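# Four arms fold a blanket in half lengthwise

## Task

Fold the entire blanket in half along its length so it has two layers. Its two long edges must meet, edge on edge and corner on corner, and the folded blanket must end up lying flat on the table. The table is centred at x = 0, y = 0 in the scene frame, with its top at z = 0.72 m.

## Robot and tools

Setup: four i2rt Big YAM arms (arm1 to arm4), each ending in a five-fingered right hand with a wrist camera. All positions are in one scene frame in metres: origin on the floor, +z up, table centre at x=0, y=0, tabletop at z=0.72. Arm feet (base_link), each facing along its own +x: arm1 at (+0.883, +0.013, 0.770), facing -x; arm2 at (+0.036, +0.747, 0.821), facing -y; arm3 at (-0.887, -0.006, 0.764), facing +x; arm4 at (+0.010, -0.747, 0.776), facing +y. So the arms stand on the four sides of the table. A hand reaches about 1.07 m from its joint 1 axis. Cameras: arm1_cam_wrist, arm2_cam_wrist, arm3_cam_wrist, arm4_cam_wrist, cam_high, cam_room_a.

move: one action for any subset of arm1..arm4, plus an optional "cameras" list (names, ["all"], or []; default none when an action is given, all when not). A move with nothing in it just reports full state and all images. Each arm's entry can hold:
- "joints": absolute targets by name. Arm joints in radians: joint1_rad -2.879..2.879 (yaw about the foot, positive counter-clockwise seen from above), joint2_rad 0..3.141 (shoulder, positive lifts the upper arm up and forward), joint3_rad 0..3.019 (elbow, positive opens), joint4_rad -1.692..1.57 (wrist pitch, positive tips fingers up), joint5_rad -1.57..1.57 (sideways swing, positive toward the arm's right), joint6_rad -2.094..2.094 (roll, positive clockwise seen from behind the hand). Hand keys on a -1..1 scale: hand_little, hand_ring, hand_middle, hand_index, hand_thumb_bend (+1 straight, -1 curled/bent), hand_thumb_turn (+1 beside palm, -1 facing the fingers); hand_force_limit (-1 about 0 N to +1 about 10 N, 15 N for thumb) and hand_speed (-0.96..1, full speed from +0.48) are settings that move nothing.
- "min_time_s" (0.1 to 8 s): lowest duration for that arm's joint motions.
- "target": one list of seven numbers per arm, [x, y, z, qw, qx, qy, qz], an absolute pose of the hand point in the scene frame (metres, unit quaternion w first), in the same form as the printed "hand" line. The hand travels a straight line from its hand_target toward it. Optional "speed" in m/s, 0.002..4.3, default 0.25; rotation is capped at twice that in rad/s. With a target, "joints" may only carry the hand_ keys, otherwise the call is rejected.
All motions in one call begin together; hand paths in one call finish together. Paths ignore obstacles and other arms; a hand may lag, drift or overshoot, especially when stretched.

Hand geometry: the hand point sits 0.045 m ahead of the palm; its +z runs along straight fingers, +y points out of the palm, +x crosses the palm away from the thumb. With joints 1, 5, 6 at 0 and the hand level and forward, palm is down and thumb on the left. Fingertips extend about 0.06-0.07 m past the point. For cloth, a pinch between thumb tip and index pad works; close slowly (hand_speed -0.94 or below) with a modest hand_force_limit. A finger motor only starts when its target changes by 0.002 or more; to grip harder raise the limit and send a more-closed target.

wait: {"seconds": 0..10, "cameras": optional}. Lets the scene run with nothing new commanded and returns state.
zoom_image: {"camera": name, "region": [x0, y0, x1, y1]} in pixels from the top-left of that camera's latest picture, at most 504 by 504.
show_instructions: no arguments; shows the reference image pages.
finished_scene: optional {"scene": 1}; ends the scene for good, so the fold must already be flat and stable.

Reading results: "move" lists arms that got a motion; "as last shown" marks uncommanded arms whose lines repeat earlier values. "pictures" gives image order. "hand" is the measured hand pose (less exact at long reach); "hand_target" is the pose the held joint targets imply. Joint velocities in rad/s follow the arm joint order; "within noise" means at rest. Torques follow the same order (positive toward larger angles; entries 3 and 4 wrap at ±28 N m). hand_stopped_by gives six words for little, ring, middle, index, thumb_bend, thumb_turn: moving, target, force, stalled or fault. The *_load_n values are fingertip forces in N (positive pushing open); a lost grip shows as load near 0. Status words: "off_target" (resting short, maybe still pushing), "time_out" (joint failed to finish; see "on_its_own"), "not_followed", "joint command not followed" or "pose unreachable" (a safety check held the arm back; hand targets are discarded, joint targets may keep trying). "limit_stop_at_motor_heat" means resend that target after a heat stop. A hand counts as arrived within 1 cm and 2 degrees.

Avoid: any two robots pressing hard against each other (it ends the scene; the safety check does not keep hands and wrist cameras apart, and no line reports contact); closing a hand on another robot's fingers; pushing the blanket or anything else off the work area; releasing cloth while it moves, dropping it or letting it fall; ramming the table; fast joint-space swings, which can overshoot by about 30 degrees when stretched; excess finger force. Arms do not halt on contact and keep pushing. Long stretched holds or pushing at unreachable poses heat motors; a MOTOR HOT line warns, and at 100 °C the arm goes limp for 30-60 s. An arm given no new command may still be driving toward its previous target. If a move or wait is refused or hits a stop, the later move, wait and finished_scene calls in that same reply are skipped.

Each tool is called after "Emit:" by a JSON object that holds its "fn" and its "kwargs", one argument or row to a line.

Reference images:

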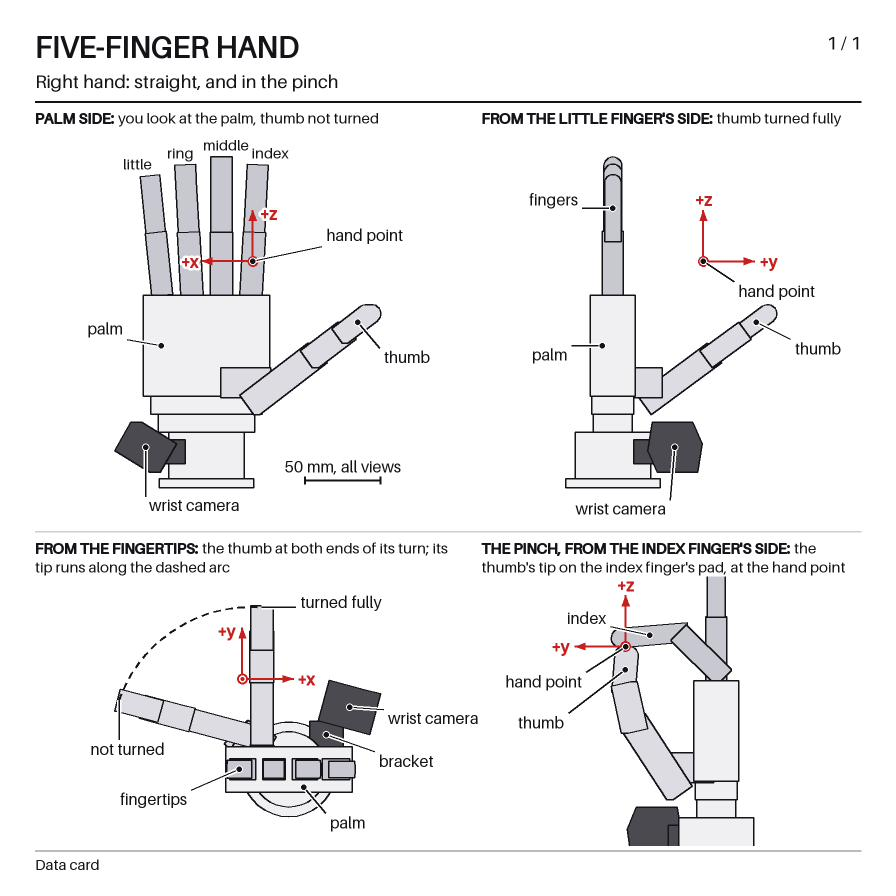

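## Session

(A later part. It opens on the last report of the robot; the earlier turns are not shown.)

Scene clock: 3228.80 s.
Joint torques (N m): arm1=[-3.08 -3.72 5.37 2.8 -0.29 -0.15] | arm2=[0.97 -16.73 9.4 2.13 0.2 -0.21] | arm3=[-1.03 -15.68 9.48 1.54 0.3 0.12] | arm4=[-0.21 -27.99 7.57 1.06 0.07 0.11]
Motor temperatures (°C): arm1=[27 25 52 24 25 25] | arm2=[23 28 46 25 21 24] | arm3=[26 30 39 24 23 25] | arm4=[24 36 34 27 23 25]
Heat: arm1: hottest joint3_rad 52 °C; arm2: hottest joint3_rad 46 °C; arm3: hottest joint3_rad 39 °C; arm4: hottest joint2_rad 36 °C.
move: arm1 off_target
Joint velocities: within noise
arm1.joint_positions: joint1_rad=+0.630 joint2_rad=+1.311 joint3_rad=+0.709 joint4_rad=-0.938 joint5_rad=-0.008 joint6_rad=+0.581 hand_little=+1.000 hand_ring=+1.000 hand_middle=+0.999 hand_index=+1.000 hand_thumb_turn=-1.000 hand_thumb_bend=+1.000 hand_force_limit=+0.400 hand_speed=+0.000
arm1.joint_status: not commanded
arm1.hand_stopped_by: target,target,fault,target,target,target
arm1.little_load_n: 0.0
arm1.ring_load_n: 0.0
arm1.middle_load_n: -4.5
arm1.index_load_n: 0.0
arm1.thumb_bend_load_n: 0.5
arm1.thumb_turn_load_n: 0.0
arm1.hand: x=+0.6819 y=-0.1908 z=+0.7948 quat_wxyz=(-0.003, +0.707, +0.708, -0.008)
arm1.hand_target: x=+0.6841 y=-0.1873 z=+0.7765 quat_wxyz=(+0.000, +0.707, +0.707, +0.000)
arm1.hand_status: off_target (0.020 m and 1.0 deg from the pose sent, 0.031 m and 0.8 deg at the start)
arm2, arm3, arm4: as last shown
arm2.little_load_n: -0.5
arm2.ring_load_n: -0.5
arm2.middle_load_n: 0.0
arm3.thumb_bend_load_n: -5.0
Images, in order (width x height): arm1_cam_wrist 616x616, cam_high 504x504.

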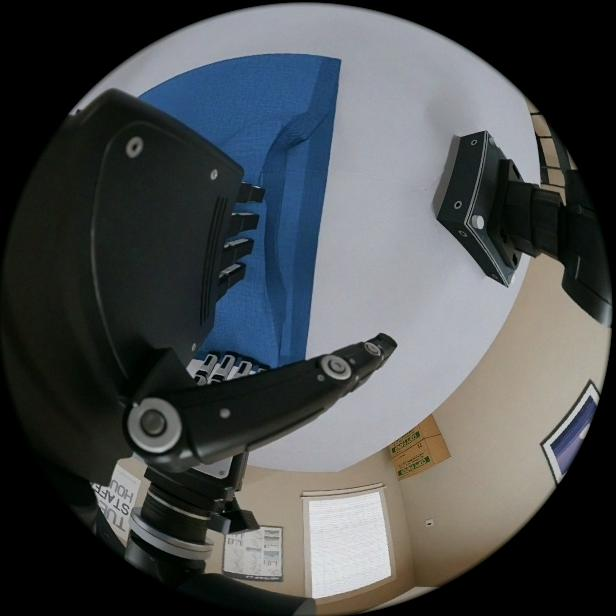

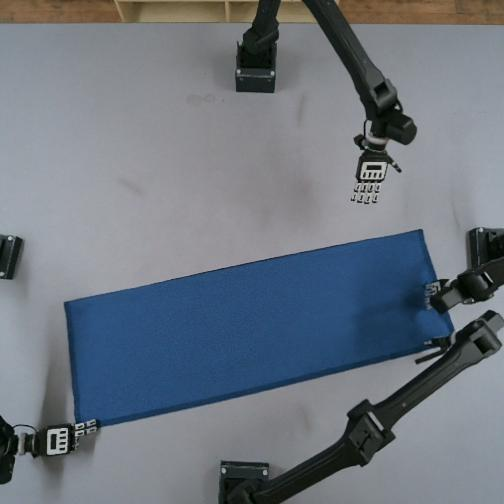

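Emit:
{"fn": "move", "kwargs": {
  "arm1": {"target": [0.712, -0.160, 0.778, 0, -0.7071, -0.7071, 0], "speed": 0.05},
  "cameras": ["arm1_cam_wrist"]
}}

Emit:
{"fn": "zoom_image", "kwargs": {
  "camera": "arm1_cam_wrist",
  "region": [160, 50, 440, 330]
}}

Scene clock: 3240.37 s.
Joint torques (N m): arm1=[-4.13 -4.54 4.26 0.24 -0.06 -0.22] | arm2=[1.14 -16.91 9.44 2.22 0.21 -0.21] | arm3=[-1.08 -15.79 9.48 1.51 0.31 0.13] | arm4=[-0.56 -27.87 7.62 0.91 0.08 0.13]
Motor temperatures (°C): arm1=[27 25 48 24 25 25] | arm2=[23 28 44 25 21 24] | arm3=[26 30 39 24 23 25] | arm4=[24 36 34 27 23 25]
Heat: arm1: hottest joint3_rad 48 °C; arm2: hottest joint3_rad 44 °C; arm3: hottest joint3_rad 39 °C; arm4: hottest joint2_rad 36 °C.
move: arm1 off_target
Joint velocities: within noise
arm1.joint_positions: joint1_rad=+0.619 joint2_rad=+1.221 joint3_rad=+0.632 joint4_rad=-0.901 joint5_rad=-0.016 joint6_rad=+0.561 hand_little=+1.000 hand_ring=+1.000 hand_middle=+1.000 hand_index=+1.000 hand_thumb_turn=-1.000 hand_thumb_bend=+1.000 hand_force_limit=+0.400 hand_speed=+0.000
arm1.joint_status: not commanded
arm1.hand_stopped_by: target,target,fault,target,target,target
arm1.little_load_n: 0.0
arm1.ring_load_n: 0.0
arm1.middle_load_n: 0.0
arm1.index_load_n: 0.0
arm1.thumb_bend_load_n: 0.0
arm1.thumb_turn_load_n: 0.0
arm1.hand: x=+0.6960 y=-0.1788 z=+0.7945 quat_wxyz=(-0.005, +0.703, +0.710, -0.034)
arm1.hand_target: x=+0.7127 y=-0.1608 z=+0.7793 quat_wxyz=(+0.000, +0.707, +0.707, +0.000)
arm1.hand_status: off_target (0.030 m and 4.0 deg from the pose sent, 0.046 m and 1.1 deg at the start)
arm2, arm3: as last shown
arm2.little_load_n: 0.0
arm2.ring_load_n: 0.0
arm2.thumb_turn_load_n: -0.5
arm4.joint_positions: joint1_rad=-0.888 joint2_rad=+2.668 joint3_rad=+2.777 joint4_rad=-1.644 joint5_rad=-0.001 joint6_rad=-1.130 hand_little=+1.000 hand_ring=+1.000 hand_middle=+1.000 hand_index=+1.000 hand_thumb_turn=+1.000 hand_thumb_bend=+1.000 hand_force_limit=+0.000 hand_speed=-0.800
arm4.joint_status: not commanded
arm4.hand_stopped_by: target,target,target,target,target,target
arm4.little_load_n: 0.0
arm4.ring_load_n: 0.0
arm4.middle_load_n: 0.0
arm4.index_load_n: 0.0
arm4.thumb_bend_load_n: -0.5
arm4.thumb_turn_load_n: 0.0
arm4.hand: x=+0.6163 y=-0.3461 z=+0.7919 quat_wxyz=(-0.010, +0.995, +0.100, +0.016)
arm4.hand_target: x=+0.6092 y=-0.3456 z=+0.7606 quat_wxyz=(+0.000, +0.995, +0.098, +0.000)
arm4.hand_status: not commanded
Images, in order (width x height): arm1_cam_wrist 616x616.

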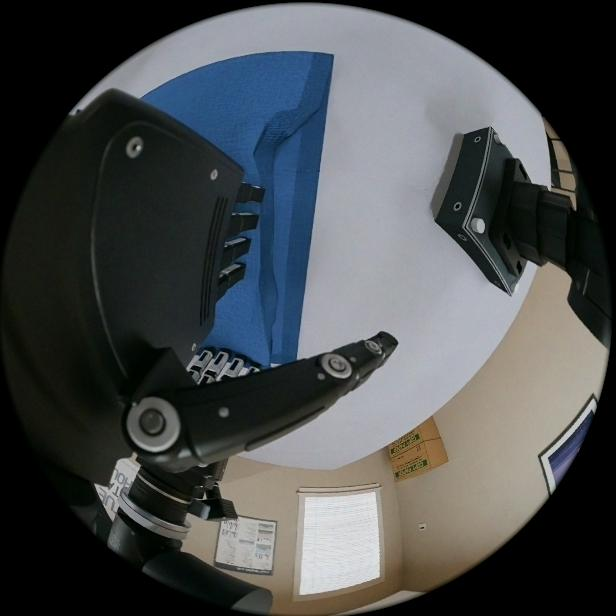

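Scaled by 1.800 from the camera's image (finer frame: 880x880).

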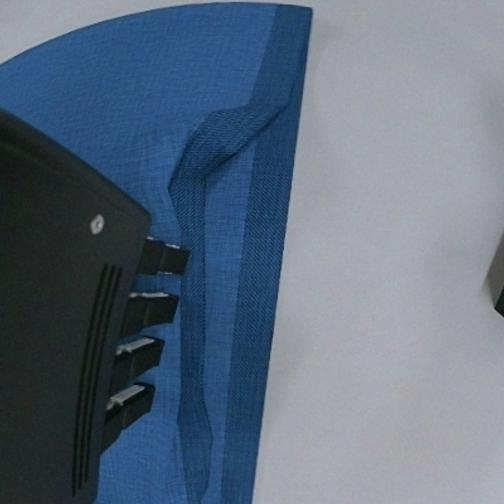

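Emit:
{"fn": "move", "kwargs": {
  "arm1": {"target": [0.728, -0.125, 0.780, 0, -0.7071, -0.7071, 0], "speed": 0.05},
  "cameras": ["arm1_cam_wrist", "cam_high"]
}}

Emit:
{"fn": "zoom_image", "kwargs": {
  "camera": "arm1_cam_wrist",
  "region": [160, 50, 440, 330]
}}

Scene clock: 3246.07 s.
Joint torques (N m): arm1=[-4.66 -3.84 4.29 -1.07 0.49 -0.18] | arm2=[1.14 -16.38 9.35 2.29 0.2 -0.23] | arm3=[-1.03 -15.74 9.5 1.54 0.3 0.13] | arm4=[-0.73 -27.75 7.66 0.23 0.23 0.11]
Motor temperatures (°C): arm1=[27 25 47 24 25 25] | arm2=[23 28 44 25 21 24] | arm3=[26 30 39 24 23 25] | arm4=[24 37 34 27 23 25]
Heat: arm1: hottest joint3_rad 47 °C; arm2: hottest joint3_rad 44 °C; arm3: hottest joint3_rad 39 °C; arm4: hottest joint2_rad 37 °C.
move: arm1 off_target
Joint velocities: within noise
arm1.joint_positions: joint1_rad=+0.540 joint2_rad=+1.129 joint3_rad=+0.566 joint4_rad=-0.901 joint5_rad=-0.034 joint6_rad=+0.475 hand_little=+1.000 hand_ring=+1.000 hand_middle=+1.000 hand_index=+1.000 hand_thumb_turn=-1.000 hand_thumb_bend=+1.000 hand_force_limit=+0.400 hand_speed=+0.000
arm1.joint_status: not commanded
arm1.hand_stopped_by: target,target,fault,target,target,target
arm1.little_load_n: 0.0
arm1.ring_load_n: 0.0
arm1.middle_load_n: 0.0
arm1.index_load_n: 0.0
arm1.thumb_bend_load_n: 0.0
arm1.thumb_turn_load_n: 0.0
arm1.hand: x=+0.7059 y=-0.1507 z=+0.7954 quat_wxyz=(-0.004, +0.700, +0.713, -0.048)
arm1.hand_target: x=+0.7286 y=-0.1274 z=+0.7812 quat_wxyz=(+0.001, +0.707, +0.707, +0.000)
arm1.hand_status: off_target (0.037 m and 5.6 deg from the pose sent, 0.064 m and 4.0 deg at the start)
arm2, arm3, arm4: as last shown
arm2.thumb_turn_load_n: 0.0
arm3.thumb_bend_load_n: -5.5
arm4.joint_positions: joint1_rad=-0.882 joint2_rad=+2.668 joint3_rad=+2.777 joint4_rad=-1.626 joint5_rad=-0.005 joint6_rad=-1.129 hand_little=+1.000 hand_ring=+1.000 hand_middle=+1.000 hand_index=+1.000 hand_thumb_turn=+1.000 hand_thumb_bend=+1.000 hand_force_limit=+0.000 hand_speed=-0.800
arm4.hand: x=+0.6176 y=-0.3393 z=+0.7910 quat_wxyz=(-0.016, +0.994, +0.102, +0.023)
arm4.hand_target: x=+0.6094 y=-0.3458 z=+0.7606 quat_wxyz=(+0.000, +0.995, +0.098, +0.000)
Images, in order (width x height): arm1_cam_wrist 616x616, cam_high 504x504.

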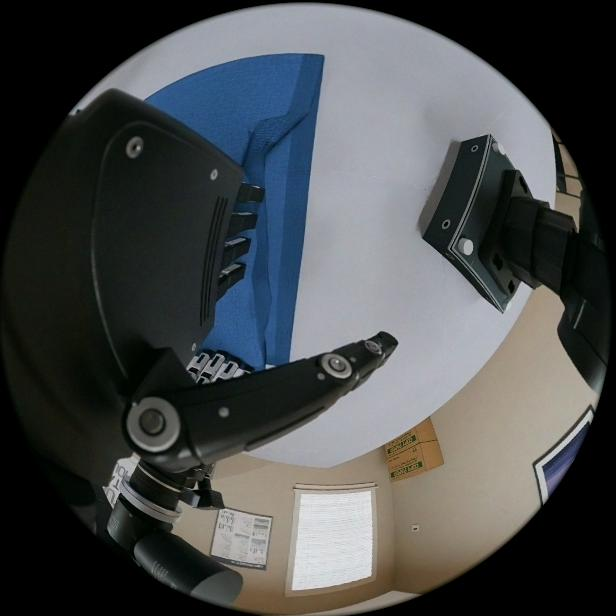

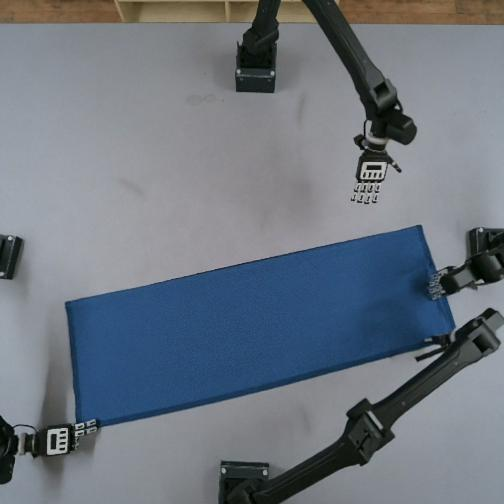

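Scaled by 1.800 from the camera's image (finer frame: 880x880).

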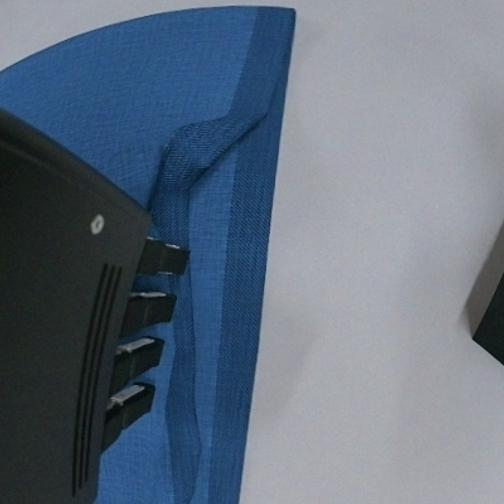

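Emit:
{"fn": "move", "kwargs": {
  "arm1": {"target": [0.715, -0.19, 0.86, 0, -0.7071, -0.7071, 0], "speed": 0.12},
  "arm2": {"target": [0.50, 0.17, 0.90, 0, 0, -0.8192, 0.5736], "speed": 0.3, "joints": {"hand_thumb_turn": -1.0, "hand_thumb_bend": 0.2, "hand_index": 0.5, "hand_middle": 0.5, "hand_ring": -1.0, "hand_little": -1.0, "hand_speed": 0.0}},
  "cameras": ["arm2_cam_wrist", "arm1_cam_wrist", "cam_high"]
}}

Emit:
{"fn": "zoom_image", "kwargs": {
  "camera": "cam_high",
  "region": [340, 200, 480, 360]
}}

Scene clock: 3278.80 s.
Joint torques (N m): arm1=[-1.26 -4.72 10.91 0.09 -0.07 0.01] | arm2=[1.96 -18.61 8.77 2.63 0.35 -0.23] | arm3=[-0.97 -15.74 9.5 1.52 0.3 0.12] | arm4=[-0.62 -28.1 7.69 0.28 0.17 0.13]
Motor temperatures (°C): arm1=[27 25 43 24 26 25] | arm2=[23 27 42 25 21 24] | arm3=[26 30 39 24 23 25] | arm4=[24 37 34 26 23 25]
Heat: arm1: hottest joint3_rad 43 °C; arm2: hottest joint3_rad 42 °C; arm3: hottest joint3_rad 39 °C; arm4: hottest joint2_rad 37 °C.
move: arm1 off_target; arm2 done
Joint velocities: within noise
arm1.joint_positions: joint1_rad=+0.672 joint2_rad=+1.132 joint3_rad=+0.728 joint4_rad=-1.169 joint5_rad=-0.014 joint6_rad=+0.630 hand_little=+1.000 hand_ring=+1.000 hand_middle=+1.000 hand_index=+1.000 hand_thumb_turn=-1.000 hand_thumb_bend=+1.000 hand_force_limit=+0.400 hand_speed=+0.000
arm1.joint_status: not commanded
arm1.hand_stopped_by: target,target,fault,target,target,target
arm1.little_load_n: 0.0
arm1.ring_load_n: 0.0
arm1.middle_load_n: 0.0
arm1.index_load_n: 0.0
arm1.thumb_bend_load_n: 0.0
arm1.thumb_turn_load_n: 0.0
arm1.hand: x=+0.7221 y=-0.1804 z=+0.8508 quat_wxyz=(+0.003, +0.709, +0.705, +0.007)
arm1.hand_target: x=+0.7153 y=-0.1899 z=+0.8599 quat_wxyz=(+0.000, +0.707, +0.707, +0.000)
arm1.hand_status: off_target (0.015 m and 1.0 deg from the pose sent, 0.076 m and 5.6 deg at the start)
arm2.joint_positions: joint1_rad=+0.835 joint2_rad=+1.937 joint3_rad=+1.322 joint4_rad=+0.112 joint5_rad=+0.739 joint6_rad=+0.368 hand_little=-1.000 hand_ring=-1.000 hand_middle=+0.500 hand_index=+0.500 hand_thumb_turn=-1.000 hand_thumb_bend=+0.200 hand_force_limit=+0.000 hand_speed=+0.000
arm2.joint_status: all done
arm2.hand_stopped_by: target,target,target,target,target,target
arm2.little_load_n: 0.0
arm2.ring_load_n: 0.5
arm2.middle_load_n: 0.0
arm2.index_load_n: 0.0
arm2.thumb_bend_load_n: 0.0
arm2.thumb_turn_load_n: 0.0
arm2.hand: x=+0.4944 y=+0.1689 z=+0.8952 quat_wxyz=(+0.003, -0.006, -0.823, +0.567)
arm2.hand_target: x=+0.5000 y=+0.1700 z=+0.9001 quat_wxyz=(+0.000, +0.000, -0.819, +0.574)
arm2.hand_status: done (0.007 m and 1.1 deg from the pose sent, 0.102 m and 30.4 deg at the start)
arm3, arm4: as last shown
arm3.index_load_n: -0.5
arm4.joint_positions: joint1_rad=-0.882 joint2_rad=+2.668 joint3_rad=+2.776 joint4_rad=-1.626 joint5_rad=-0.004 joint6_rad=-1.129 hand_little=+1.000 hand_ring=+1.000 hand_middle=+1.000 hand_index=+1.000 hand_thumb_turn=+1.000 hand_thumb_bend=+1.000 hand_force_limit=+0.000 hand_speed=-0.800
arm4.thumb_bend_load_n: 0.0
arm4.hand: x=+0.6175 y=-0.3396 z=+0.7913 quat_wxyz=(-0.016, +0.994, +0.102, +0.023)
arm4.hand_target: x=+0.6093 y=-0.3458 z=+0.7607 quat_wxyz=(+0.000, +0.995, +0.097, +0.000)
pictures: arm1_cam_wrist, arm2_cam_wrist, cam_high
Images, in order (width x height): arm1_cam_wrist 616x616, arm2_cam_wrist 616x616, cam_high 504x504.

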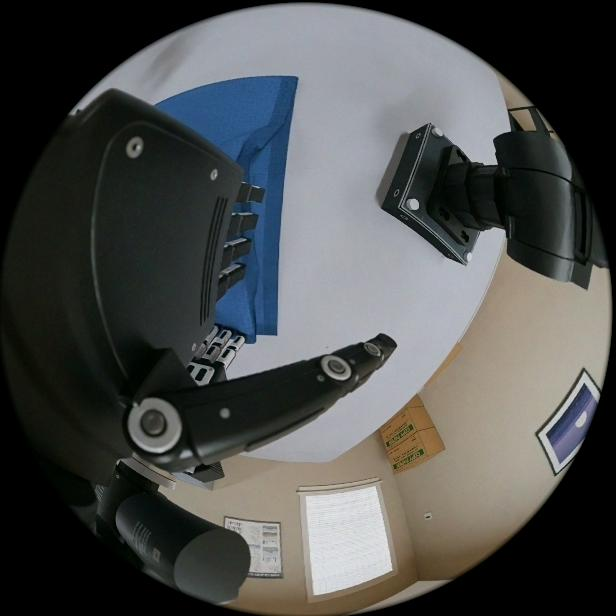

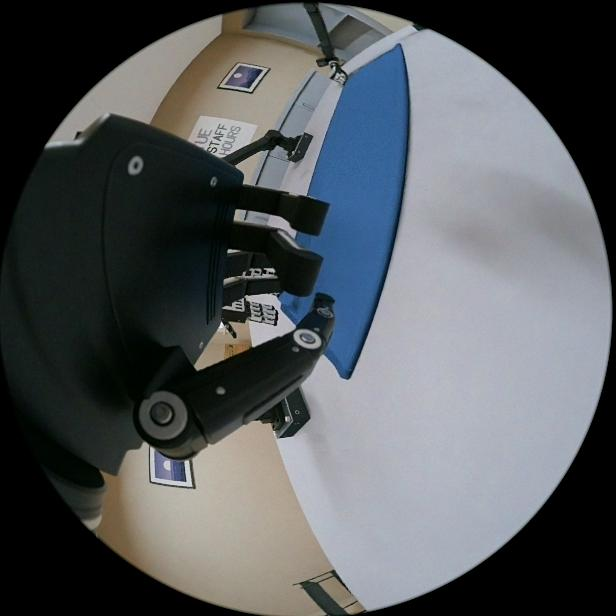

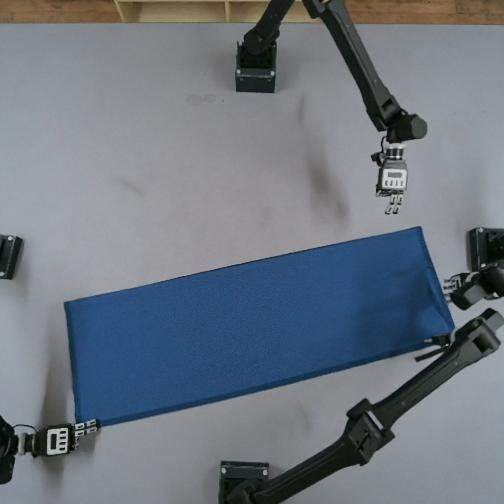

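Scaled by 3.150.

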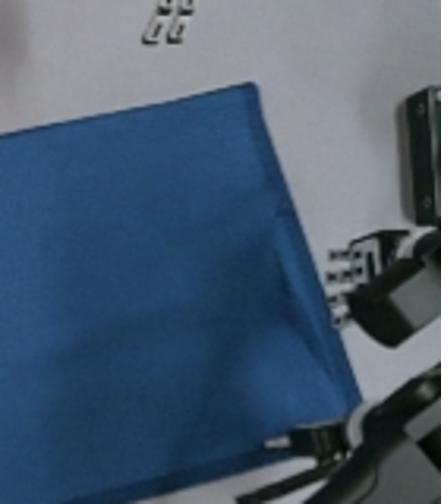

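Emit:
{"fn": "move", "kwargs": {
  "arm2": {"target": [0.612, 0.058, 0.81, 0, 0, -0.8192, 0.5736], "speed": 0.2},
  "cameras": ["arm2_cam_wrist", "cam_high"]
}}

Emit:
{"fn": "zoom_image", "kwargs": {
  "camera": "arm2_cam_wrist",
  "region": [200, 150, 520, 470]
}}

Scene clock: 3302.37 s.
Joint torques (N m): arm1=[-1.32 -4.78 10.91 0.08 -0.07 0.01] | arm2=[1.55 -24.47 13.18 1.62 0.35 -0.2] | arm3=[-1.03 -15.68 9.48 1.52 0.31 0.12] | arm4=[-0.79 -27.87 7.58 0.24 0.18 0.11]
Motor temperatures (°C): arm1=[27 25 46 24 25 25] | arm2=[23 27 41 25 21 24] | arm3=[26 30 39 24 23 25] | arm4=[24 37 33 26 23 25]
Heat: arm1: hottest joint3_rad 46 °C; arm2: hottest joint3_rad 41 °C; arm3: hottest joint3_rad 39 °C; arm4: hottest joint2_rad 37 °C.
move: arm2 off_target
Joint velocities: within noise
arm1, arm3, arm4: as last shown
arm1.joint_positions: joint1_rad=+0.672 joint2_rad=+1.132 joint3_rad=+0.728 joint4_rad=-1.169 joint5_rad=-0.014 joint6_rad=+0.631 hand_little=+1.000 hand_ring=+1.000 hand_middle=+1.000 hand_index=+1.000 hand_thumb_turn=-1.000 hand_thumb_bend=+1.000 hand_force_limit=+0.400 hand_speed=+0.000
arm1.hand: x=+0.7221 y=-0.1804 z=+0.8508 quat_wxyz=(+0.003, +0.710, +0.705, +0.007)
arm1.hand_target: x=+0.7152 y=-0.1899 z=+0.8599 quat_wxyz=(+0.000, +0.707, +0.707, +0.000)
arm2.joint_positions: joint1_rad=+0.835 joint2_rad=+2.427 joint3_rad=+1.897 joint4_rad=+0.007 joint5_rad=+0.736 joint6_rad=+0.362 hand_little=-1.000 hand_ring=-1.000 hand_middle=+0.500 hand_index=+0.500 hand_thumb_turn=-1.000 hand_thumb_bend=+0.200 hand_force_limit=+0.000 hand_speed=+0.000
arm2.joint_status: not commanded
arm2.hand_stopped_by: target,target,target,target,target,target
arm2.little_load_n: 0.5
arm2.ring_load_n: 0.0
arm2.middle_load_n: 0.0
arm2.index_load_n: 0.0
arm2.thumb_bend_load_n: 0.0
arm2.thumb_turn_load_n: 0.0
arm2.hand: x=+0.5979 y=+0.0671 z=+0.7854 quat_wxyz=(+0.009, +0.001, -0.827, +0.561)
arm2.hand_target: x=+0.6111 y=+0.0591 z=+0.8104 quat_wxyz=(+0.000, +0.000, -0.819, +0.574)
arm2.hand_status: off_target (0.030 m and 2.0 deg from the pose sent, 0.183 m and 1.1 deg at the start)
arm3.index_load_n: 0.0
arm4.little_load_n: 0.5
Images, in order (width x height): arm2_cam_wrist 616x616, cam_high 504x504.

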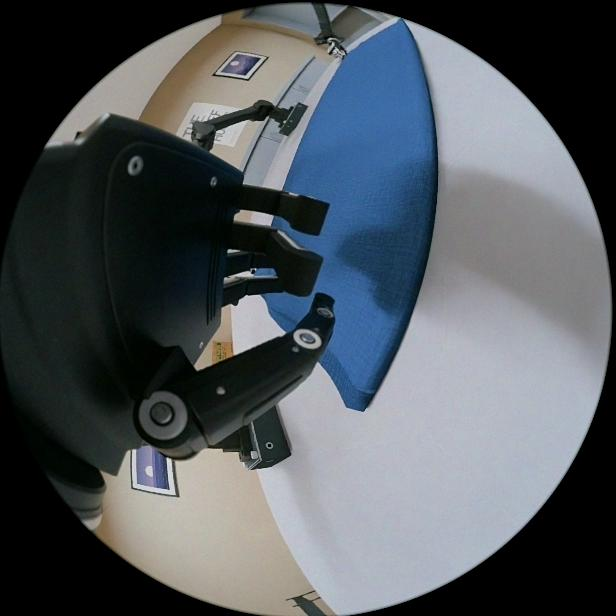

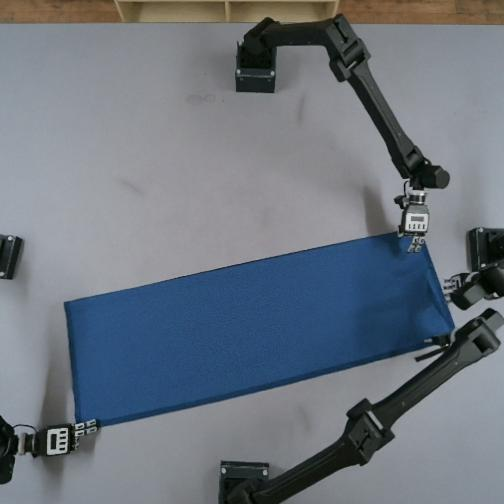

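Scaled by 1.575 from the camera's image (finer frame: 880x880).

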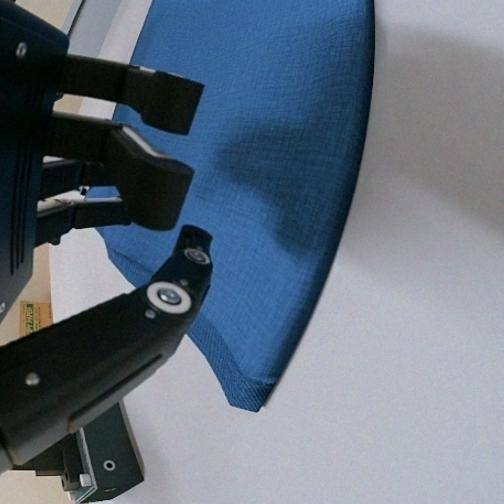

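Emit:
{"fn": "move", "kwargs": {
  "arm2": {"target": [0.664, 0.073, 0.80, 0, 0, -0.8192, 0.5736], "speed": 0.12},
  "cameras": ["arm2_cam_wrist"]
}}

Emit:
{"fn": "zoom_image", "kwargs": {
  "camera": "arm2_cam_wrist",
  "region": [200, 150, 520, 470]
}}

Scene clock: 3316.40 s.
Joint torques (N m): arm1=[-1.32 -4.72 10.89 0.09 -0.07 0.02] | arm2=[1.03 -24.88 13.35 1.57 0.42 0.14] | arm3=[-1.03 -15.74 9.51 1.52 0.31 0.13] | arm4=[-0.62 -28.16 7.65 0.23 0.16 0.11]
Motor temperatures (°C): arm1=[27 25 47 24 25 25] | arm2=[23 29 43 25 21 24] | arm3=[26 30 39 24 23 25] | arm4=[24 37 33 26 23 25]
Heat: arm1: hottest joint3_rad 47 °C; arm2: hottest joint3_rad 43 °C; arm3: hottest joint3_rad 39 °C; arm4: hottest joint2_rad 37 °C.
move: arm2 off_target
Joint velocities: within noise
arm1, arm4: as last shown
arm2.joint_positions: joint1_rad=+0.902 joint2_rad=+2.516 joint3_rad=+2.062 joint4_rad=-0.091 joint5_rad=+0.788 joint6_rad=+0.369 hand_little=-1.000 hand_ring=-1.000 hand_middle=+0.500 hand_index=+0.500 hand_thumb_turn=-1.000 hand_thumb_bend=+0.200 hand_force_limit=+0.000 hand_speed=+0.000
arm2.joint_status: not commanded
arm2.hand_stopped_by: target,target,target,target,target,target
arm2.little_load_n: 0.0
arm2.ring_load_n: 0.0
arm2.middle_load_n: 0.0
arm2.index_load_n: 0.0
arm2.thumb_bend_load_n: 0.0
arm2.thumb_turn_load_n: 0.0
arm2.hand: x=+0.6532 y=+0.0848 z=+0.7791 quat_wxyz=(+0.015, +0.017, -0.826, +0.563)
arm2.hand_target: x=+0.6628 y=+0.0741 z=+0.8005 quat_wxyz=(+0.000, +0.000, -0.819, +0.574)
arm2.hand_status: off_target (0.026 m and 2.9 deg from the pose sent, 0.068 m and 2.0 deg at the start)
arm3.joint_positions: joint1_rad=-1.161 joint2_rad=+2.180 joint3_rad=+1.487 joint4_rad=-0.181 joint5_rad=-1.144 joint6_rad=-0.850 hand_little=-1.000 hand_ring=-1.000 hand_middle=+0.500 hand_index=+0.500 hand_thumb_turn=-1.000 hand_thumb_bend=+0.198 hand_force_limit=+0.200 hand_speed=-0.800
arm3.joint_status: not commanded
arm3.hand_stopped_by: target,target,target,target,target,target
arm3.little_load_n: 0.0
arm3.ring_load_n: 0.0
arm3.middle_load_n: 0.0
arm3.index_load_n: 0.0
arm3.thumb_bend_load_n: -5.0
arm3.thumb_turn_load_n: 0.0
arm3.hand: x=-0.5309 y=-0.5778 z=+0.7389 quat_wxyz=(-0.416, +0.586, -0.563, +0.409)
arm3.hand_target: x=-0.5440 y=-0.5883 z=+0.7128 quat_wxyz=(-0.406, +0.579, -0.579, +0.406)
arm3.hand_status: not commanded
arm4.little_load_n: 0.0
Images, in order (width x height): arm2_cam_wrist 616x616.

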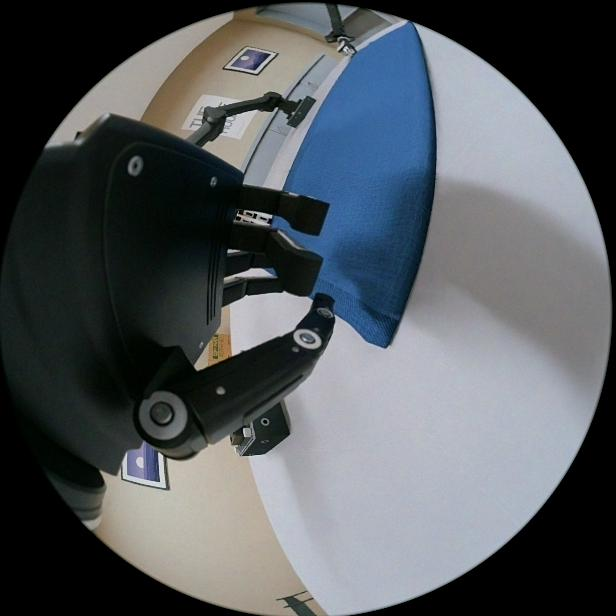

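Scaled by 1.575 from the camera's image (finer frame: 880x880).

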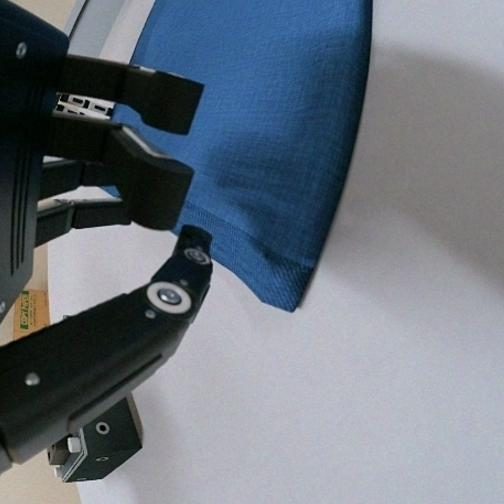

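Emit:
{"fn": "move", "kwargs": {
  "arm2": {"target": [0.652, 0.067, 0.775, 0, 0, -0.8192, 0.5736], "speed": 0.1}
}}

Emit:
{"fn": "move", "kwargs": {
  "arm2": {"target": [0.652, 0.067, 0.752, 0, 0, -0.8192, 0.5736], "speed": 0.06},
  "cameras": ["arm2_cam_wrist"]
}}

Emit:
{"fn": "zoom_image", "kwargs": {
  "camera": "arm2_cam_wrist",
  "region": [200, 150, 520, 470]
}}

Scene clock: 3331.77 s.
Joint torques (N m): arm1=[-1.32 -4.78 10.91 0.08 -0.06 0.01] | arm2=[0.38 -24.29 11.12 2.59 0.23 0.03] | arm3=[-0.97 -15.68 9.48 1.55 0.3 0.13] | arm4=[-0.62 -27.63 7.64 0.24 0.16 0.11]
Motor temperatures (°C): arm1=[27 25 48 24 25 25] | arm2=[23 31 43 25 22 24] | arm3=[26 30 39 24 23 25] | arm4=[24 37 33 26 23 25]
Heat: arm1: hottest joint3_rad 48 °C; arm2: hottest joint3_rad 43 °C; arm3: hottest joint3_rad 39 °C; arm4: hottest joint2_rad 37 °C.
move: arm2 off_target
Joint velocities: within noise
arm1, arm3, arm4: as last shown
arm2.joint_positions: joint1_rad=+0.895 joint2_rad=+2.537 joint3_rad=+2.062 joint4_rad=-0.059 joint5_rad=+0.778 joint6_rad=+0.369 hand_little=-1.000 hand_ring=-1.000 hand_middle=+0.500 hand_index=+0.500 hand_thumb_turn=-1.000 hand_thumb_bend=+0.200 hand_force_limit=+0.000 hand_speed=+0.000
arm2.joint_status: not commanded
arm2.hand_stopped_by: target,target,target,target,target,target
arm2.little_load_n: 0.0
arm2.ring_load_n: 0.0
arm2.middle_load_n: 0.0
arm2.index_load_n: 0.0
arm2.thumb_bend_load_n: 0.0
arm2.thumb_turn_load_n: 0.0
arm2.hand: x=+0.6512 y=+0.0800 z=+0.7657 quat_wxyz=(+0.010, +0.014, -0.825, +0.565)
arm2.hand_target: x=+0.6515 y=+0.0675 z=+0.7753 quat_wxyz=(+0.000, +0.000, -0.819, +0.574)
arm2.hand_status: off_target (0.016 m and 2.3 deg from the pose sent, 0.018 m and 2.9 deg at the start)
arm3.thumb_bend_load_n: -5.5
pictures: none

Scene clock: 3332.77 s.
Joint torques (N m): arm1=[-1.26 -4.78 10.93 0.08 -0.07 0.01] | arm2=[0.38 -25.64 11.32 2.41 0.25 0.02] | arm3=[-1.03 -15.79 9.51 1.52 0.3 0.13] | arm4=[-0.73 -27.93 7.66 0.25 0.16 0.13]
Motor temperatures (°C): arm1=[27 25 48 24 25 25] | arm2=[23 31 43 25 22 24] | arm3=[26 30 39 24 23 25] | arm4=[24 37 33 26 23 25]
Heat: arm1: hottest joint3_rad 48 °C; arm2: hottest joint3_rad 43 °C; arm3: hottest joint3_rad 39 °C; arm4: hottest joint2_rad 37 °C.
move: arm2 off_target
Joint velocities: within noise
arm1, arm3, arm4: as last shown
arm2.joint_positions: joint1_rad=+0.895 joint2_rad=+2.571 joint3_rad=+2.062 joint4_rad=-0.023 joint5_rad=+0.778 joint6_rad=+0.369 hand_little=-1.000 hand_ring=-1.000 hand_middle=+0.500 hand_index=+0.500 hand_thumb_turn=-1.000 hand_thumb_bend=+0.200 hand_force_limit=+0.000 hand_speed=+0.000
arm2.joint_status: not commanded
arm2.hand_stopped_by: target,target,target,target,target,target
arm2.little_load_n: 0.0
arm2.ring_load_n: 0.0
arm2.middle_load_n: 0.0
arm2.index_load_n: -0.5
arm2.thumb_bend_load_n: 0.0
arm2.thumb_turn_load_n: 0.5
arm2.hand: x=+0.6505 y=+0.0804 z=+0.7426 quat_wxyz=(+0.009, +0.014, -0.825, +0.565)
arm2.hand_target: x=+0.6514 y=+0.0677 z=+0.7520 quat_wxyz=(+0.000, +0.000, -0.819, +0.574)
arm2.hand_status: off_target (0.016 m and 2.2 deg from the pose sent, 0.019 m and 2.3 deg at the start)
arm3.little_load_n: 0.5
arm3.index_load_n: -0.5
arm3.thumb_bend_load_n: -5.0
Images, in order (width x height): arm2_cam_wrist 616x616.

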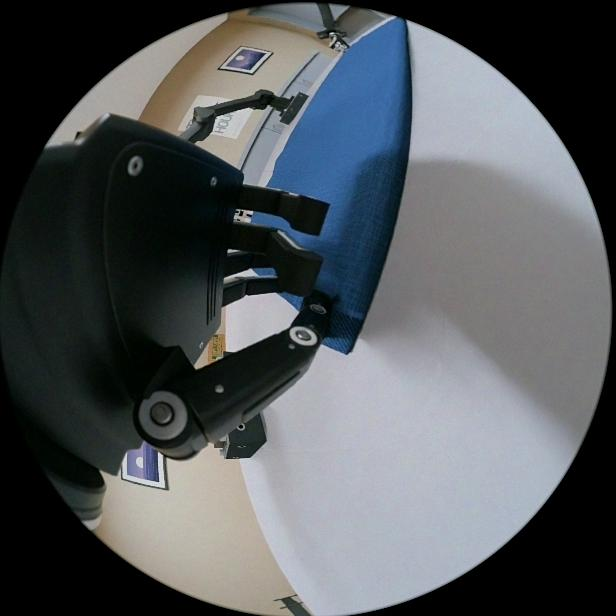

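Scaled by 1.575 from the camera's image (finer frame: 880x880).

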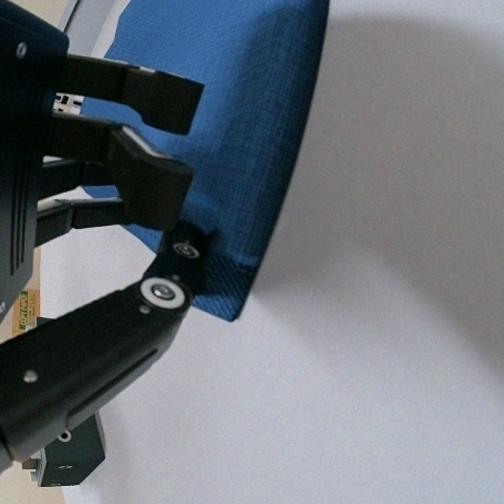

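Emit:
{"fn": "move", "kwargs": {
  "arm2": {"target": [0.652, 0.067, 0.740, 0, 0, -0.8192, 0.5736], "speed": 0.05},
  "cameras": ["arm2_cam_wrist"]
}}

Scene clock: 3337.43 s.
Joint torques (N m): arm1=[-1.32 -4.78 10.91 0.09 -0.07 0.02] | arm2=[0.09 -23 11.85 2.47 0.23 0.03] | arm3=[-0.97 -15.79 9.5 1.51 0.31 0.12] | arm4=[-0.73 -27.75 7.61 0.2 0.16 0.11]
Motor temperatures (°C): arm1=[27 25 48 24 25 25] | arm2=[23 31 43 25 22 24] | arm3=[26 30 39 24 23 25] | arm4=[24 37 33 26 23 25]
Heat: arm1: hottest joint3_rad 48 °C; arm2: hottest joint3_rad 43 °C; arm3: hottest joint3_rad 39 °C; arm4: hottest joint2_rad 37 °C.
move: arm2 off_target
Joint velocities: within noise
arm1, arm3, arm4: as last shown
arm2.joint_positions: joint1_rad=+0.895 joint2_rad=+2.574 joint3_rad=+2.062 joint4_rad=-0.009 joint5_rad=+0.778 joint6_rad=+0.369 hand_little=-1.000 hand_ring=-1.000 hand_middle=+0.500 hand_index=+0.500 hand_thumb_turn=-1.000 hand_thumb_bend=+0.200 hand_force_limit=+0.000 hand_speed=+0.000
arm2.joint_status: not commanded
arm2.hand_stopped_by: target,target,target,target,target,target
arm2.little_load_n: 0.0
arm2.ring_load_n: 0.0
arm2.middle_load_n: 0.0
arm2.index_load_n: 0.0
arm2.thumb_bend_load_n: -0.5
arm2.thumb_turn_load_n: 0.0
arm2.hand: x=+0.6517 y=+0.0793 z=+0.7426 quat_wxyz=(+0.006, +0.011, -0.823, +0.568)
arm2.hand_target: x=+0.6514 y=+0.0676 z=+0.7402 quat_wxyz=(+0.000, +0.000, -0.819, +0.574)
arm2.hand_status: off_target (0.013 m and 1.6 deg from the pose sent, 0.014 m and 2.2 deg at the start)
arm3.little_load_n: 0.0
arm3.index_load_n: 0.0
arm3.thumb_bend_load_n: -5.5
Images, in order (width x height): arm2_cam_wrist 616x616.

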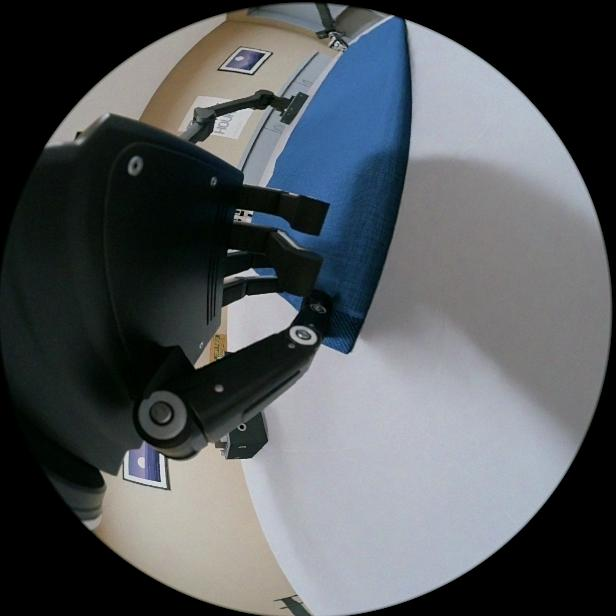

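Emit:
{"fn": "move", "kwargs": {
  "arm2": {"target": [0.652, 0.067, 0.730, 0, 0, -0.8192, 0.5736], "speed": 0.05}
}}

Emit:
{"fn": "move", "kwargs": {
  "arm2": {"joints": {"hand_index": -0.4, "hand_middle": -0.4, "hand_thumb_bend": 0.0, "hand_force_limit": 0.35, "hand_speed": -0.87}},
  "cameras": ["arm2_cam_wrist", "cam_high"]
}}

Emit:
{"fn": "zoom_image", "kwargs": {
  "camera": "arm2_cam_wrist",
  "region": [200, 150, 520, 470]
}}

Scene clock: 3346.93 s.
Joint torques (N m): arm1=[-1.38 -4.78 10.92 0.09 -0.07 0.01] | arm2=[0.21 -22.18 12.12 2.28 0.14 0.04] | arm3=[-1.03 -15.74 9.48 1.52 0.31 0.13] | arm4=[-0.62 -27.93 7.66 0.13 0.16 0.13]
Motor temperatures (°C): arm1=[27 25 48 24 25 25] | arm2=[23 31 43 25 21 24] | arm3=[26 30 39 24 23 25] | arm4=[24 37 33 26 23 25]
Heat: arm1: hottest joint3_rad 48 °C; arm2: hottest joint3_rad 43 °C; arm3: hottest joint3_rad 39 °C; arm4: hottest joint2_rad 37 °C.
move: arm2 off_target
Joint velocities: within noise
arm1, arm3: as last shown
arm1.little_load_n: 0.5
arm1.thumb_turn_load_n: 0.5
arm2.joint_positions: joint1_rad=+0.895 joint2_rad=+2.579 joint3_rad=+2.062 joint4_rad=+0.008 joint5_rad=+0.781 joint6_rad=+0.369 hand_little=-1.000 hand_ring=-1.000 hand_middle=+0.500 hand_index=+0.500 hand_thumb_turn=-1.000 hand_thumb_bend=+0.200 hand_force_limit=+0.000 hand_speed=+0.000
arm2.joint_status: not commanded
arm2.hand_stopped_by: target,target,target,target,target,target
arm2.little_load_n: 0.0
arm2.ring_load_n: 0.0
arm2.middle_load_n: 0.0
arm2.index_load_n: 0.0
arm2.thumb_bend_load_n: -1.0
arm2.thumb_turn_load_n: 0.0
arm2.hand: x=+0.6526 y=+0.0780 z=+0.7415 quat_wxyz=(+0.003, +0.008, -0.820, +0.572)
arm2.hand_target: x=+0.6512 y=+0.0680 z=+0.7301 quat_wxyz=(+0.000, +0.000, -0.819, +0.574)
arm2.hand_status: off_target (0.016 m and 1.0 deg from the pose sent, 0.018 m and 1.6 deg at the start)
arm4.joint_positions: joint1_rad=-0.882 joint2_rad=+2.668 joint3_rad=+2.776 joint4_rad=-1.626 joint5_rad=-0.004 joint6_rad=-1.129 hand_little=+1.000 hand_ring=+1.000 hand_middle=+1.000 hand_index=+1.000 hand_thumb_turn=+1.000 hand_thumb_bend=+1.000 hand_force_limit=+0.000 hand_speed=-0.800
arm4.joint_status: not commanded
arm4.hand_stopped_by: target,target,target,target,target,target
arm4.little_load_n: 0.0
arm4.ring_load_n: 0.0
arm4.middle_load_n: 0.0
arm4.index_load_n: -0.5
arm4.thumb_bend_load_n: 0.0
arm4.thumb_turn_load_n: 0.0
arm4.hand: x=+0.6175 y=-0.3396 z=+0.7913 quat_wxyz=(-0.016, +0.994, +0.102, +0.023)
arm4.hand_target: x=+0.6093 y=-0.3458 z=+0.7607 quat_wxyz=(+0.000, +0.995, +0.097, +0.000)
arm4.hand_status: not commanded
pictures: none

Scene clock: 3349.63 s.
Joint torques (N m): arm1=[-1.32 -4.84 10.91 0.08 -0.07 0.01] | arm2=[1.32 -22.18 10.78 1.76 0.05 0.03] | arm3=[-1.03 -15.74 9.5 1.52 0.3 0.12] | arm4=[-0.85 -27.93 7.64 0.17 0.18 0.11]
Motor temperatures (°C): arm1=[27 25 48 24 25 25] | arm2=[23 31 43 25 21 24] | arm3=[26 30 39 24 23 25] | arm4=[24 37 33 26 23 25]
Heat: arm1: hottest joint3_rad 48 °C; arm2: hottest joint3_rad 43 °C; arm3: hottest joint3_rad 39 °C; arm4: hottest joint2_rad 37 °C.
move: arm2 off_target
Joint velocities: within noise
arm1, arm3, arm4: as last shown
arm1.little_load_n: 0.0
arm1.thumb_turn_load_n: 0.0
arm2.joint_positions: joint1_rad=+0.882 joint2_rad=+2.580 joint3_rad=+2.079 joint4_rad=+0.021 joint5_rad=+0.783 joint6_rad=+0.369 hand_little=-1.000 hand_ring=-1.000 hand_middle=-0.125 hand_index=-0.173 hand_thumb_turn=-1.000 hand_thumb_bend=+0.001 hand_force_limit=+0.350 hand_speed=-0.870
arm2.joint_status: hand_middle off_target (ended at -0.125, target -0.400); hand_index off_target (ended at -0.173, target -0.400); the others done
arm2.hand_stopped_by: target,target,force,force,target,target
arm2.little_load_n: 0.0
arm2.ring_load_n: 0.0
arm2.middle_load_n: 5.5
arm2.index_load_n: 7.5
arm2.thumb_bend_load_n: 3.0
arm2.thumb_turn_load_n: -1.5
arm2.hand: x=+0.6492 y=+0.0650 z=+0.7522 quat_wxyz=(-0.001, -0.004, -0.815, +0.580)
arm2.hand_target: x=+0.6513 y=+0.0679 z=+0.7304 quat_wxyz=(+0.000, +0.000, -0.819, +0.574)
arm2.hand_status: not commanded
arm3.little_load_n: 0.5
arm3.index_load_n: -0.5
arm3.thumb_bend_load_n: -5.0
arm3.thumb_turn_load_n: 0.5
arm4.index_load_n: 0.0
Images, in order (width x height): arm2_cam_wrist 616x616, cam_high 504x504.

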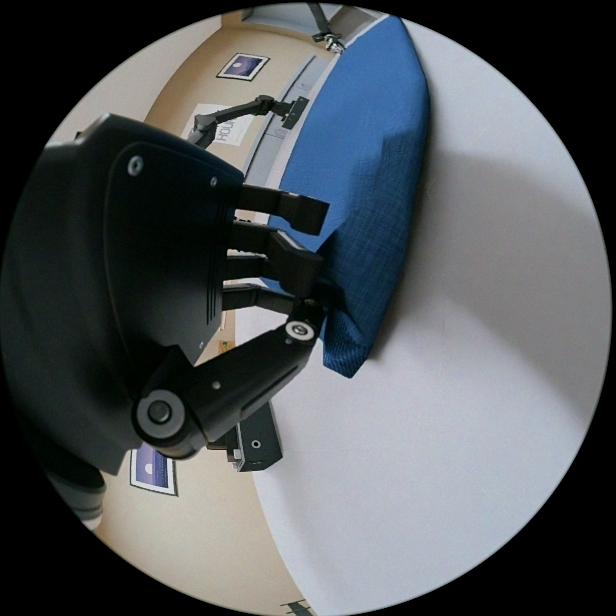

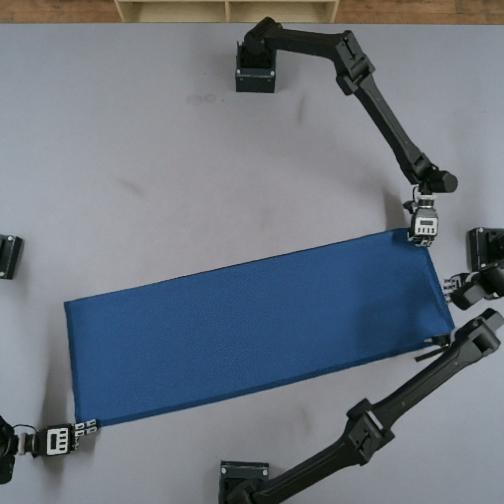

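Scaled by 1.575 from the camera's image (finer frame: 880x880).

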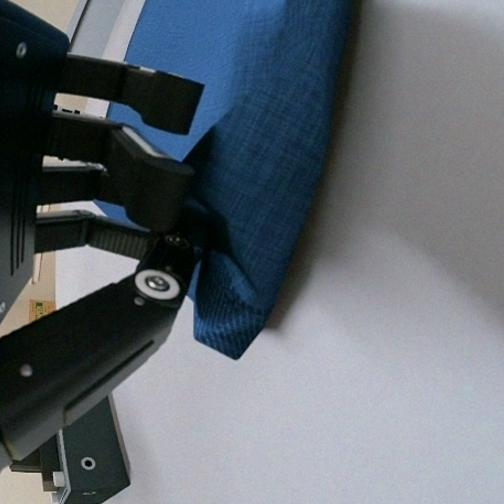

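Emit:
{"fn": "move", "kwargs": {
  "arm2": {"joints": {"hand_index": -0.5, "hand_middle": -0.5, "hand_thumb_bend": -0.2, "hand_force_limit": 0.5, "hand_speed": -0.87}}
}}

Emit:
{"fn": "move", "kwargs": {
  "arm2": {"target": [0.650, 0.075, 0.82, 0, 0, -0.8192, 0.5736], "speed": 0.08},
  "cameras": ["arm2_cam_wrist", "cam_high", "arm1_cam_wrist"]
}}

Emit:
{"fn": "zoom_image", "kwargs": {
  "camera": "arm2_cam_wrist",
  "region": [200, 150, 520, 470]
}}

Emit:
{"fn": "zoom_image", "kwargs": {
  "camera": "cam_high",
  "region": [340, 200, 480, 360]
}}

Scene clock: 3357.27 s.
Joint torques (N m): arm1=[-1.32 -4.78 10.91 0.1 -0.07 0.01] | arm2=[1.55 -22.36 10.7 1.68 0.03 0.03] | arm3=[-0.97 -15.74 9.5 1.52 0.31 0.13] | arm4=[-0.67 -27.99 7.65 0.23 0.18 0.14]
Motor temperatures (°C): arm1=[27 25 49 24 25 25] | arm2=[23 31 42 25 21 24] | arm3=[26 30 39 24 23 25] | arm4=[24 37 33 26 23 25]
Heat: arm1: hottest joint3_rad 49 °C; arm2: hottest joint3_rad 42 °C; arm3: hottest joint3_rad 39 °C; arm4: hottest joint2_rad 37 °C.
move: arm2 off_target
Joint velocities: within noise
arm1.joint_positions: joint1_rad=+0.672 joint2_rad=+1.132 joint3_rad=+0.728 joint4_rad=-1.169 joint5_rad=-0.014 joint6_rad=+0.631 hand_little=+1.000 hand_ring=+1.000 hand_middle=+1.000 hand_index=+1.000 hand_thumb_turn=-1.000 hand_thumb_bend=+1.000 hand_force_limit=+0.400 hand_speed=+0.000
arm1.joint_status: not commanded
arm1.hand_stopped_by: target,target,fault,target,target,target
arm1.little_load_n: 0.0
arm1.ring_load_n: 0.0
arm1.middle_load_n: 0.0
arm1.index_load_n: 0.0
arm1.thumb_bend_load_n: 0.0
arm1.thumb_turn_load_n: 0.0
arm1.hand: x=+0.7221 y=-0.1804 z=+0.8508 quat_wxyz=(+0.003, +0.710, +0.705, +0.007)
arm1.hand_target: x=+0.7152 y=-0.1899 z=+0.8599 quat_wxyz=(+0.000, +0.707, +0.707, +0.000)
arm1.hand_status: not commanded
arm2.joint_positions: joint1_rad=+0.882 joint2_rad=+2.580 joint3_rad=+2.079 joint4_rad=+0.021 joint5_rad=+0.783 joint6_rad=+0.369 hand_little=-1.000 hand_ring=-1.000 hand_middle=-0.146 hand_index=-0.183 hand_thumb_turn=-1.000 hand_thumb_bend=-0.200 hand_force_limit=+0.500 hand_speed=-0.870
arm2.joint_status: hand_middle off_target (ended at -0.146, target -0.500); hand_index off_target (ended at -0.183, target -0.500); the others done
arm2.hand_stopped_by: target,target,force,force,target,target
arm2.little_load_n: 0.0
arm2.ring_load_n: 0.0
arm2.middle_load_n: 2.5
arm2.index_load_n: 0.0
arm2.thumb_bend_load_n: 0.0
arm2.thumb_turn_load_n: 0.0
arm2.hand: x=+0.6489 y=+0.0647 z=+0.7522 quat_wxyz=(-0.001, -0.004, -0.815, +0.580)
arm2.hand_target: x=+0.6513 y=+0.0679 z=+0.7304 quat_wxyz=(+0.000, +0.000, -0.819, +0.574)
arm2.hand_status: not commanded
arm3, arm4: as last shown
arm3.little_load_n: 0.0
arm3.index_load_n: 0.0
arm3.thumb_bend_load_n: -5.5
arm3.thumb_turn_load_n: 0.0
pictures: none

Scene clock: 3359.10 s.
Joint torques (N m): arm1=[-1.38 -4.84 10.92 0.1 -0.07 0.01] | arm2=[1.96 -26.17 9.33 1.72 0.32 0.08] | arm3=[-1.03 -15.74 9.5 1.52 0.3 0.13] | arm4=[-0.73 -27.75 7.66 0.18 0.16 0.11]
Motor temperatures (°C): arm1=[27 25 49 24 25 25] | arm2=[23 31 42 25 21 24] | arm3=[26 30 39 24 23 25] | arm4=[24 37 33 26 23 25]
Heat: arm1: hottest joint3_rad 49 °C; arm2: hottest joint3_rad 42 °C; arm3: hottest joint3_rad 39 °C; arm4: hottest joint2_rad 37 °C.
move: arm2 off_target
Joint velocities: within noise
arm1, arm3, arm4: as last shown
arm2.joint_positions: joint1_rad=+0.882 joint2_rad=+2.475 joint3_rad=+2.051 joint4_rad=-0.084 joint5_rad=+0.781 joint6_rad=+0.369 hand_little=-1.000 hand_ring=-1.000 hand_middle=-0.147 hand_index=-0.183 hand_thumb_turn=-1.000 hand_thumb_bend=-0.200 hand_force_limit=+0.500 hand_speed=-0.870
arm2.joint_status: not commanded
arm2.hand_stopped_by: target,target,force,force,target,target
arm2.little_load_n: 0.0
arm2.ring_load_n: 0.0
arm2.middle_load_n: 0.0
arm2.index_load_n: 0.0
arm2.thumb_bend_load_n: 0.0
arm2.thumb_turn_load_n: 0.0
arm2.hand: x=+0.6436 y=+0.0704 z=+0.8096 quat_wxyz=(+0.007, +0.002, -0.820, +0.572)
arm2.hand_target: x=+0.6500 y=+0.0748 z=+0.8201 quat_wxyz=(+0.000, +0.000, -0.819, +0.574)
arm2.hand_status: off_target (0.013 m and 0.9 deg from the pose sent, 0.069 m and 1.0 deg at the start)
arm3.thumb_bend_load_n: -5.0
arm4.thumb_bend_load_n: -0.5
pictures: arm1_cam_wrist, arm2_cam_wrist, cam_high
Images, in order (width x height): arm1_cam_wrist 616x616, arm2_cam_wrist 616x616, cam_high 504x504.

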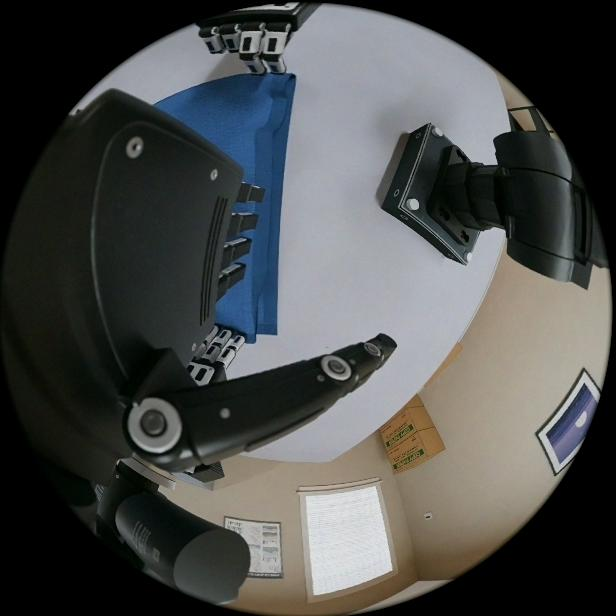

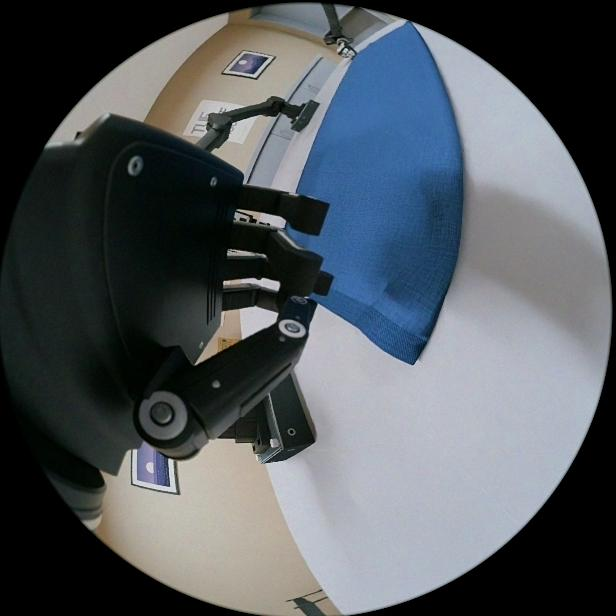

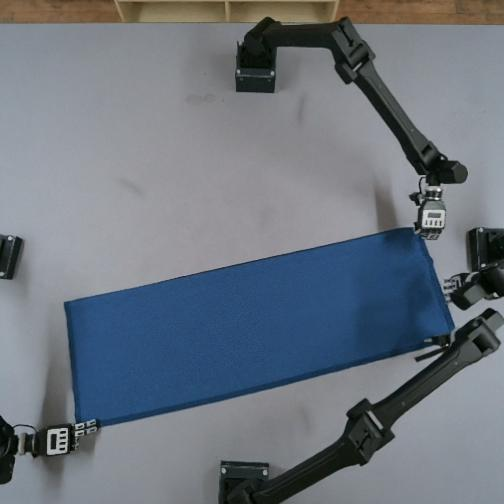

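Scaled by 1.575 from the camera's image (finer frame: 880x880).

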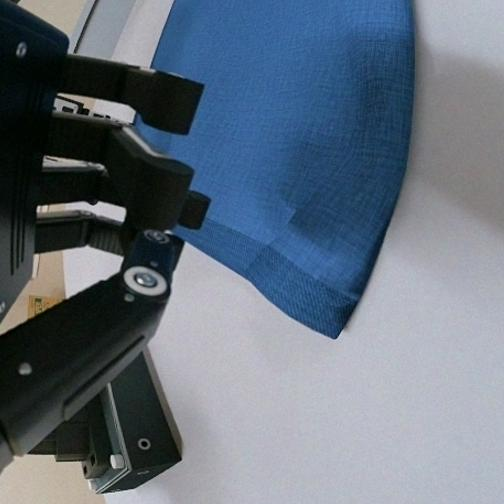

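Scaled by 3.150.

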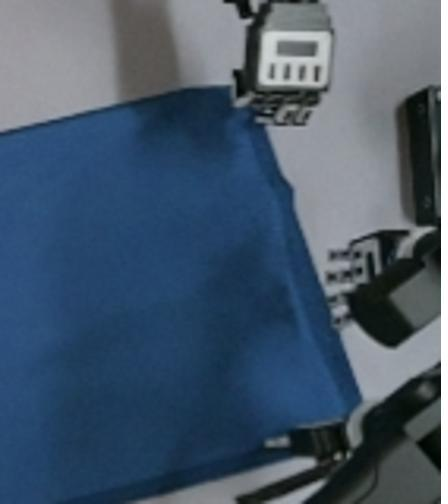

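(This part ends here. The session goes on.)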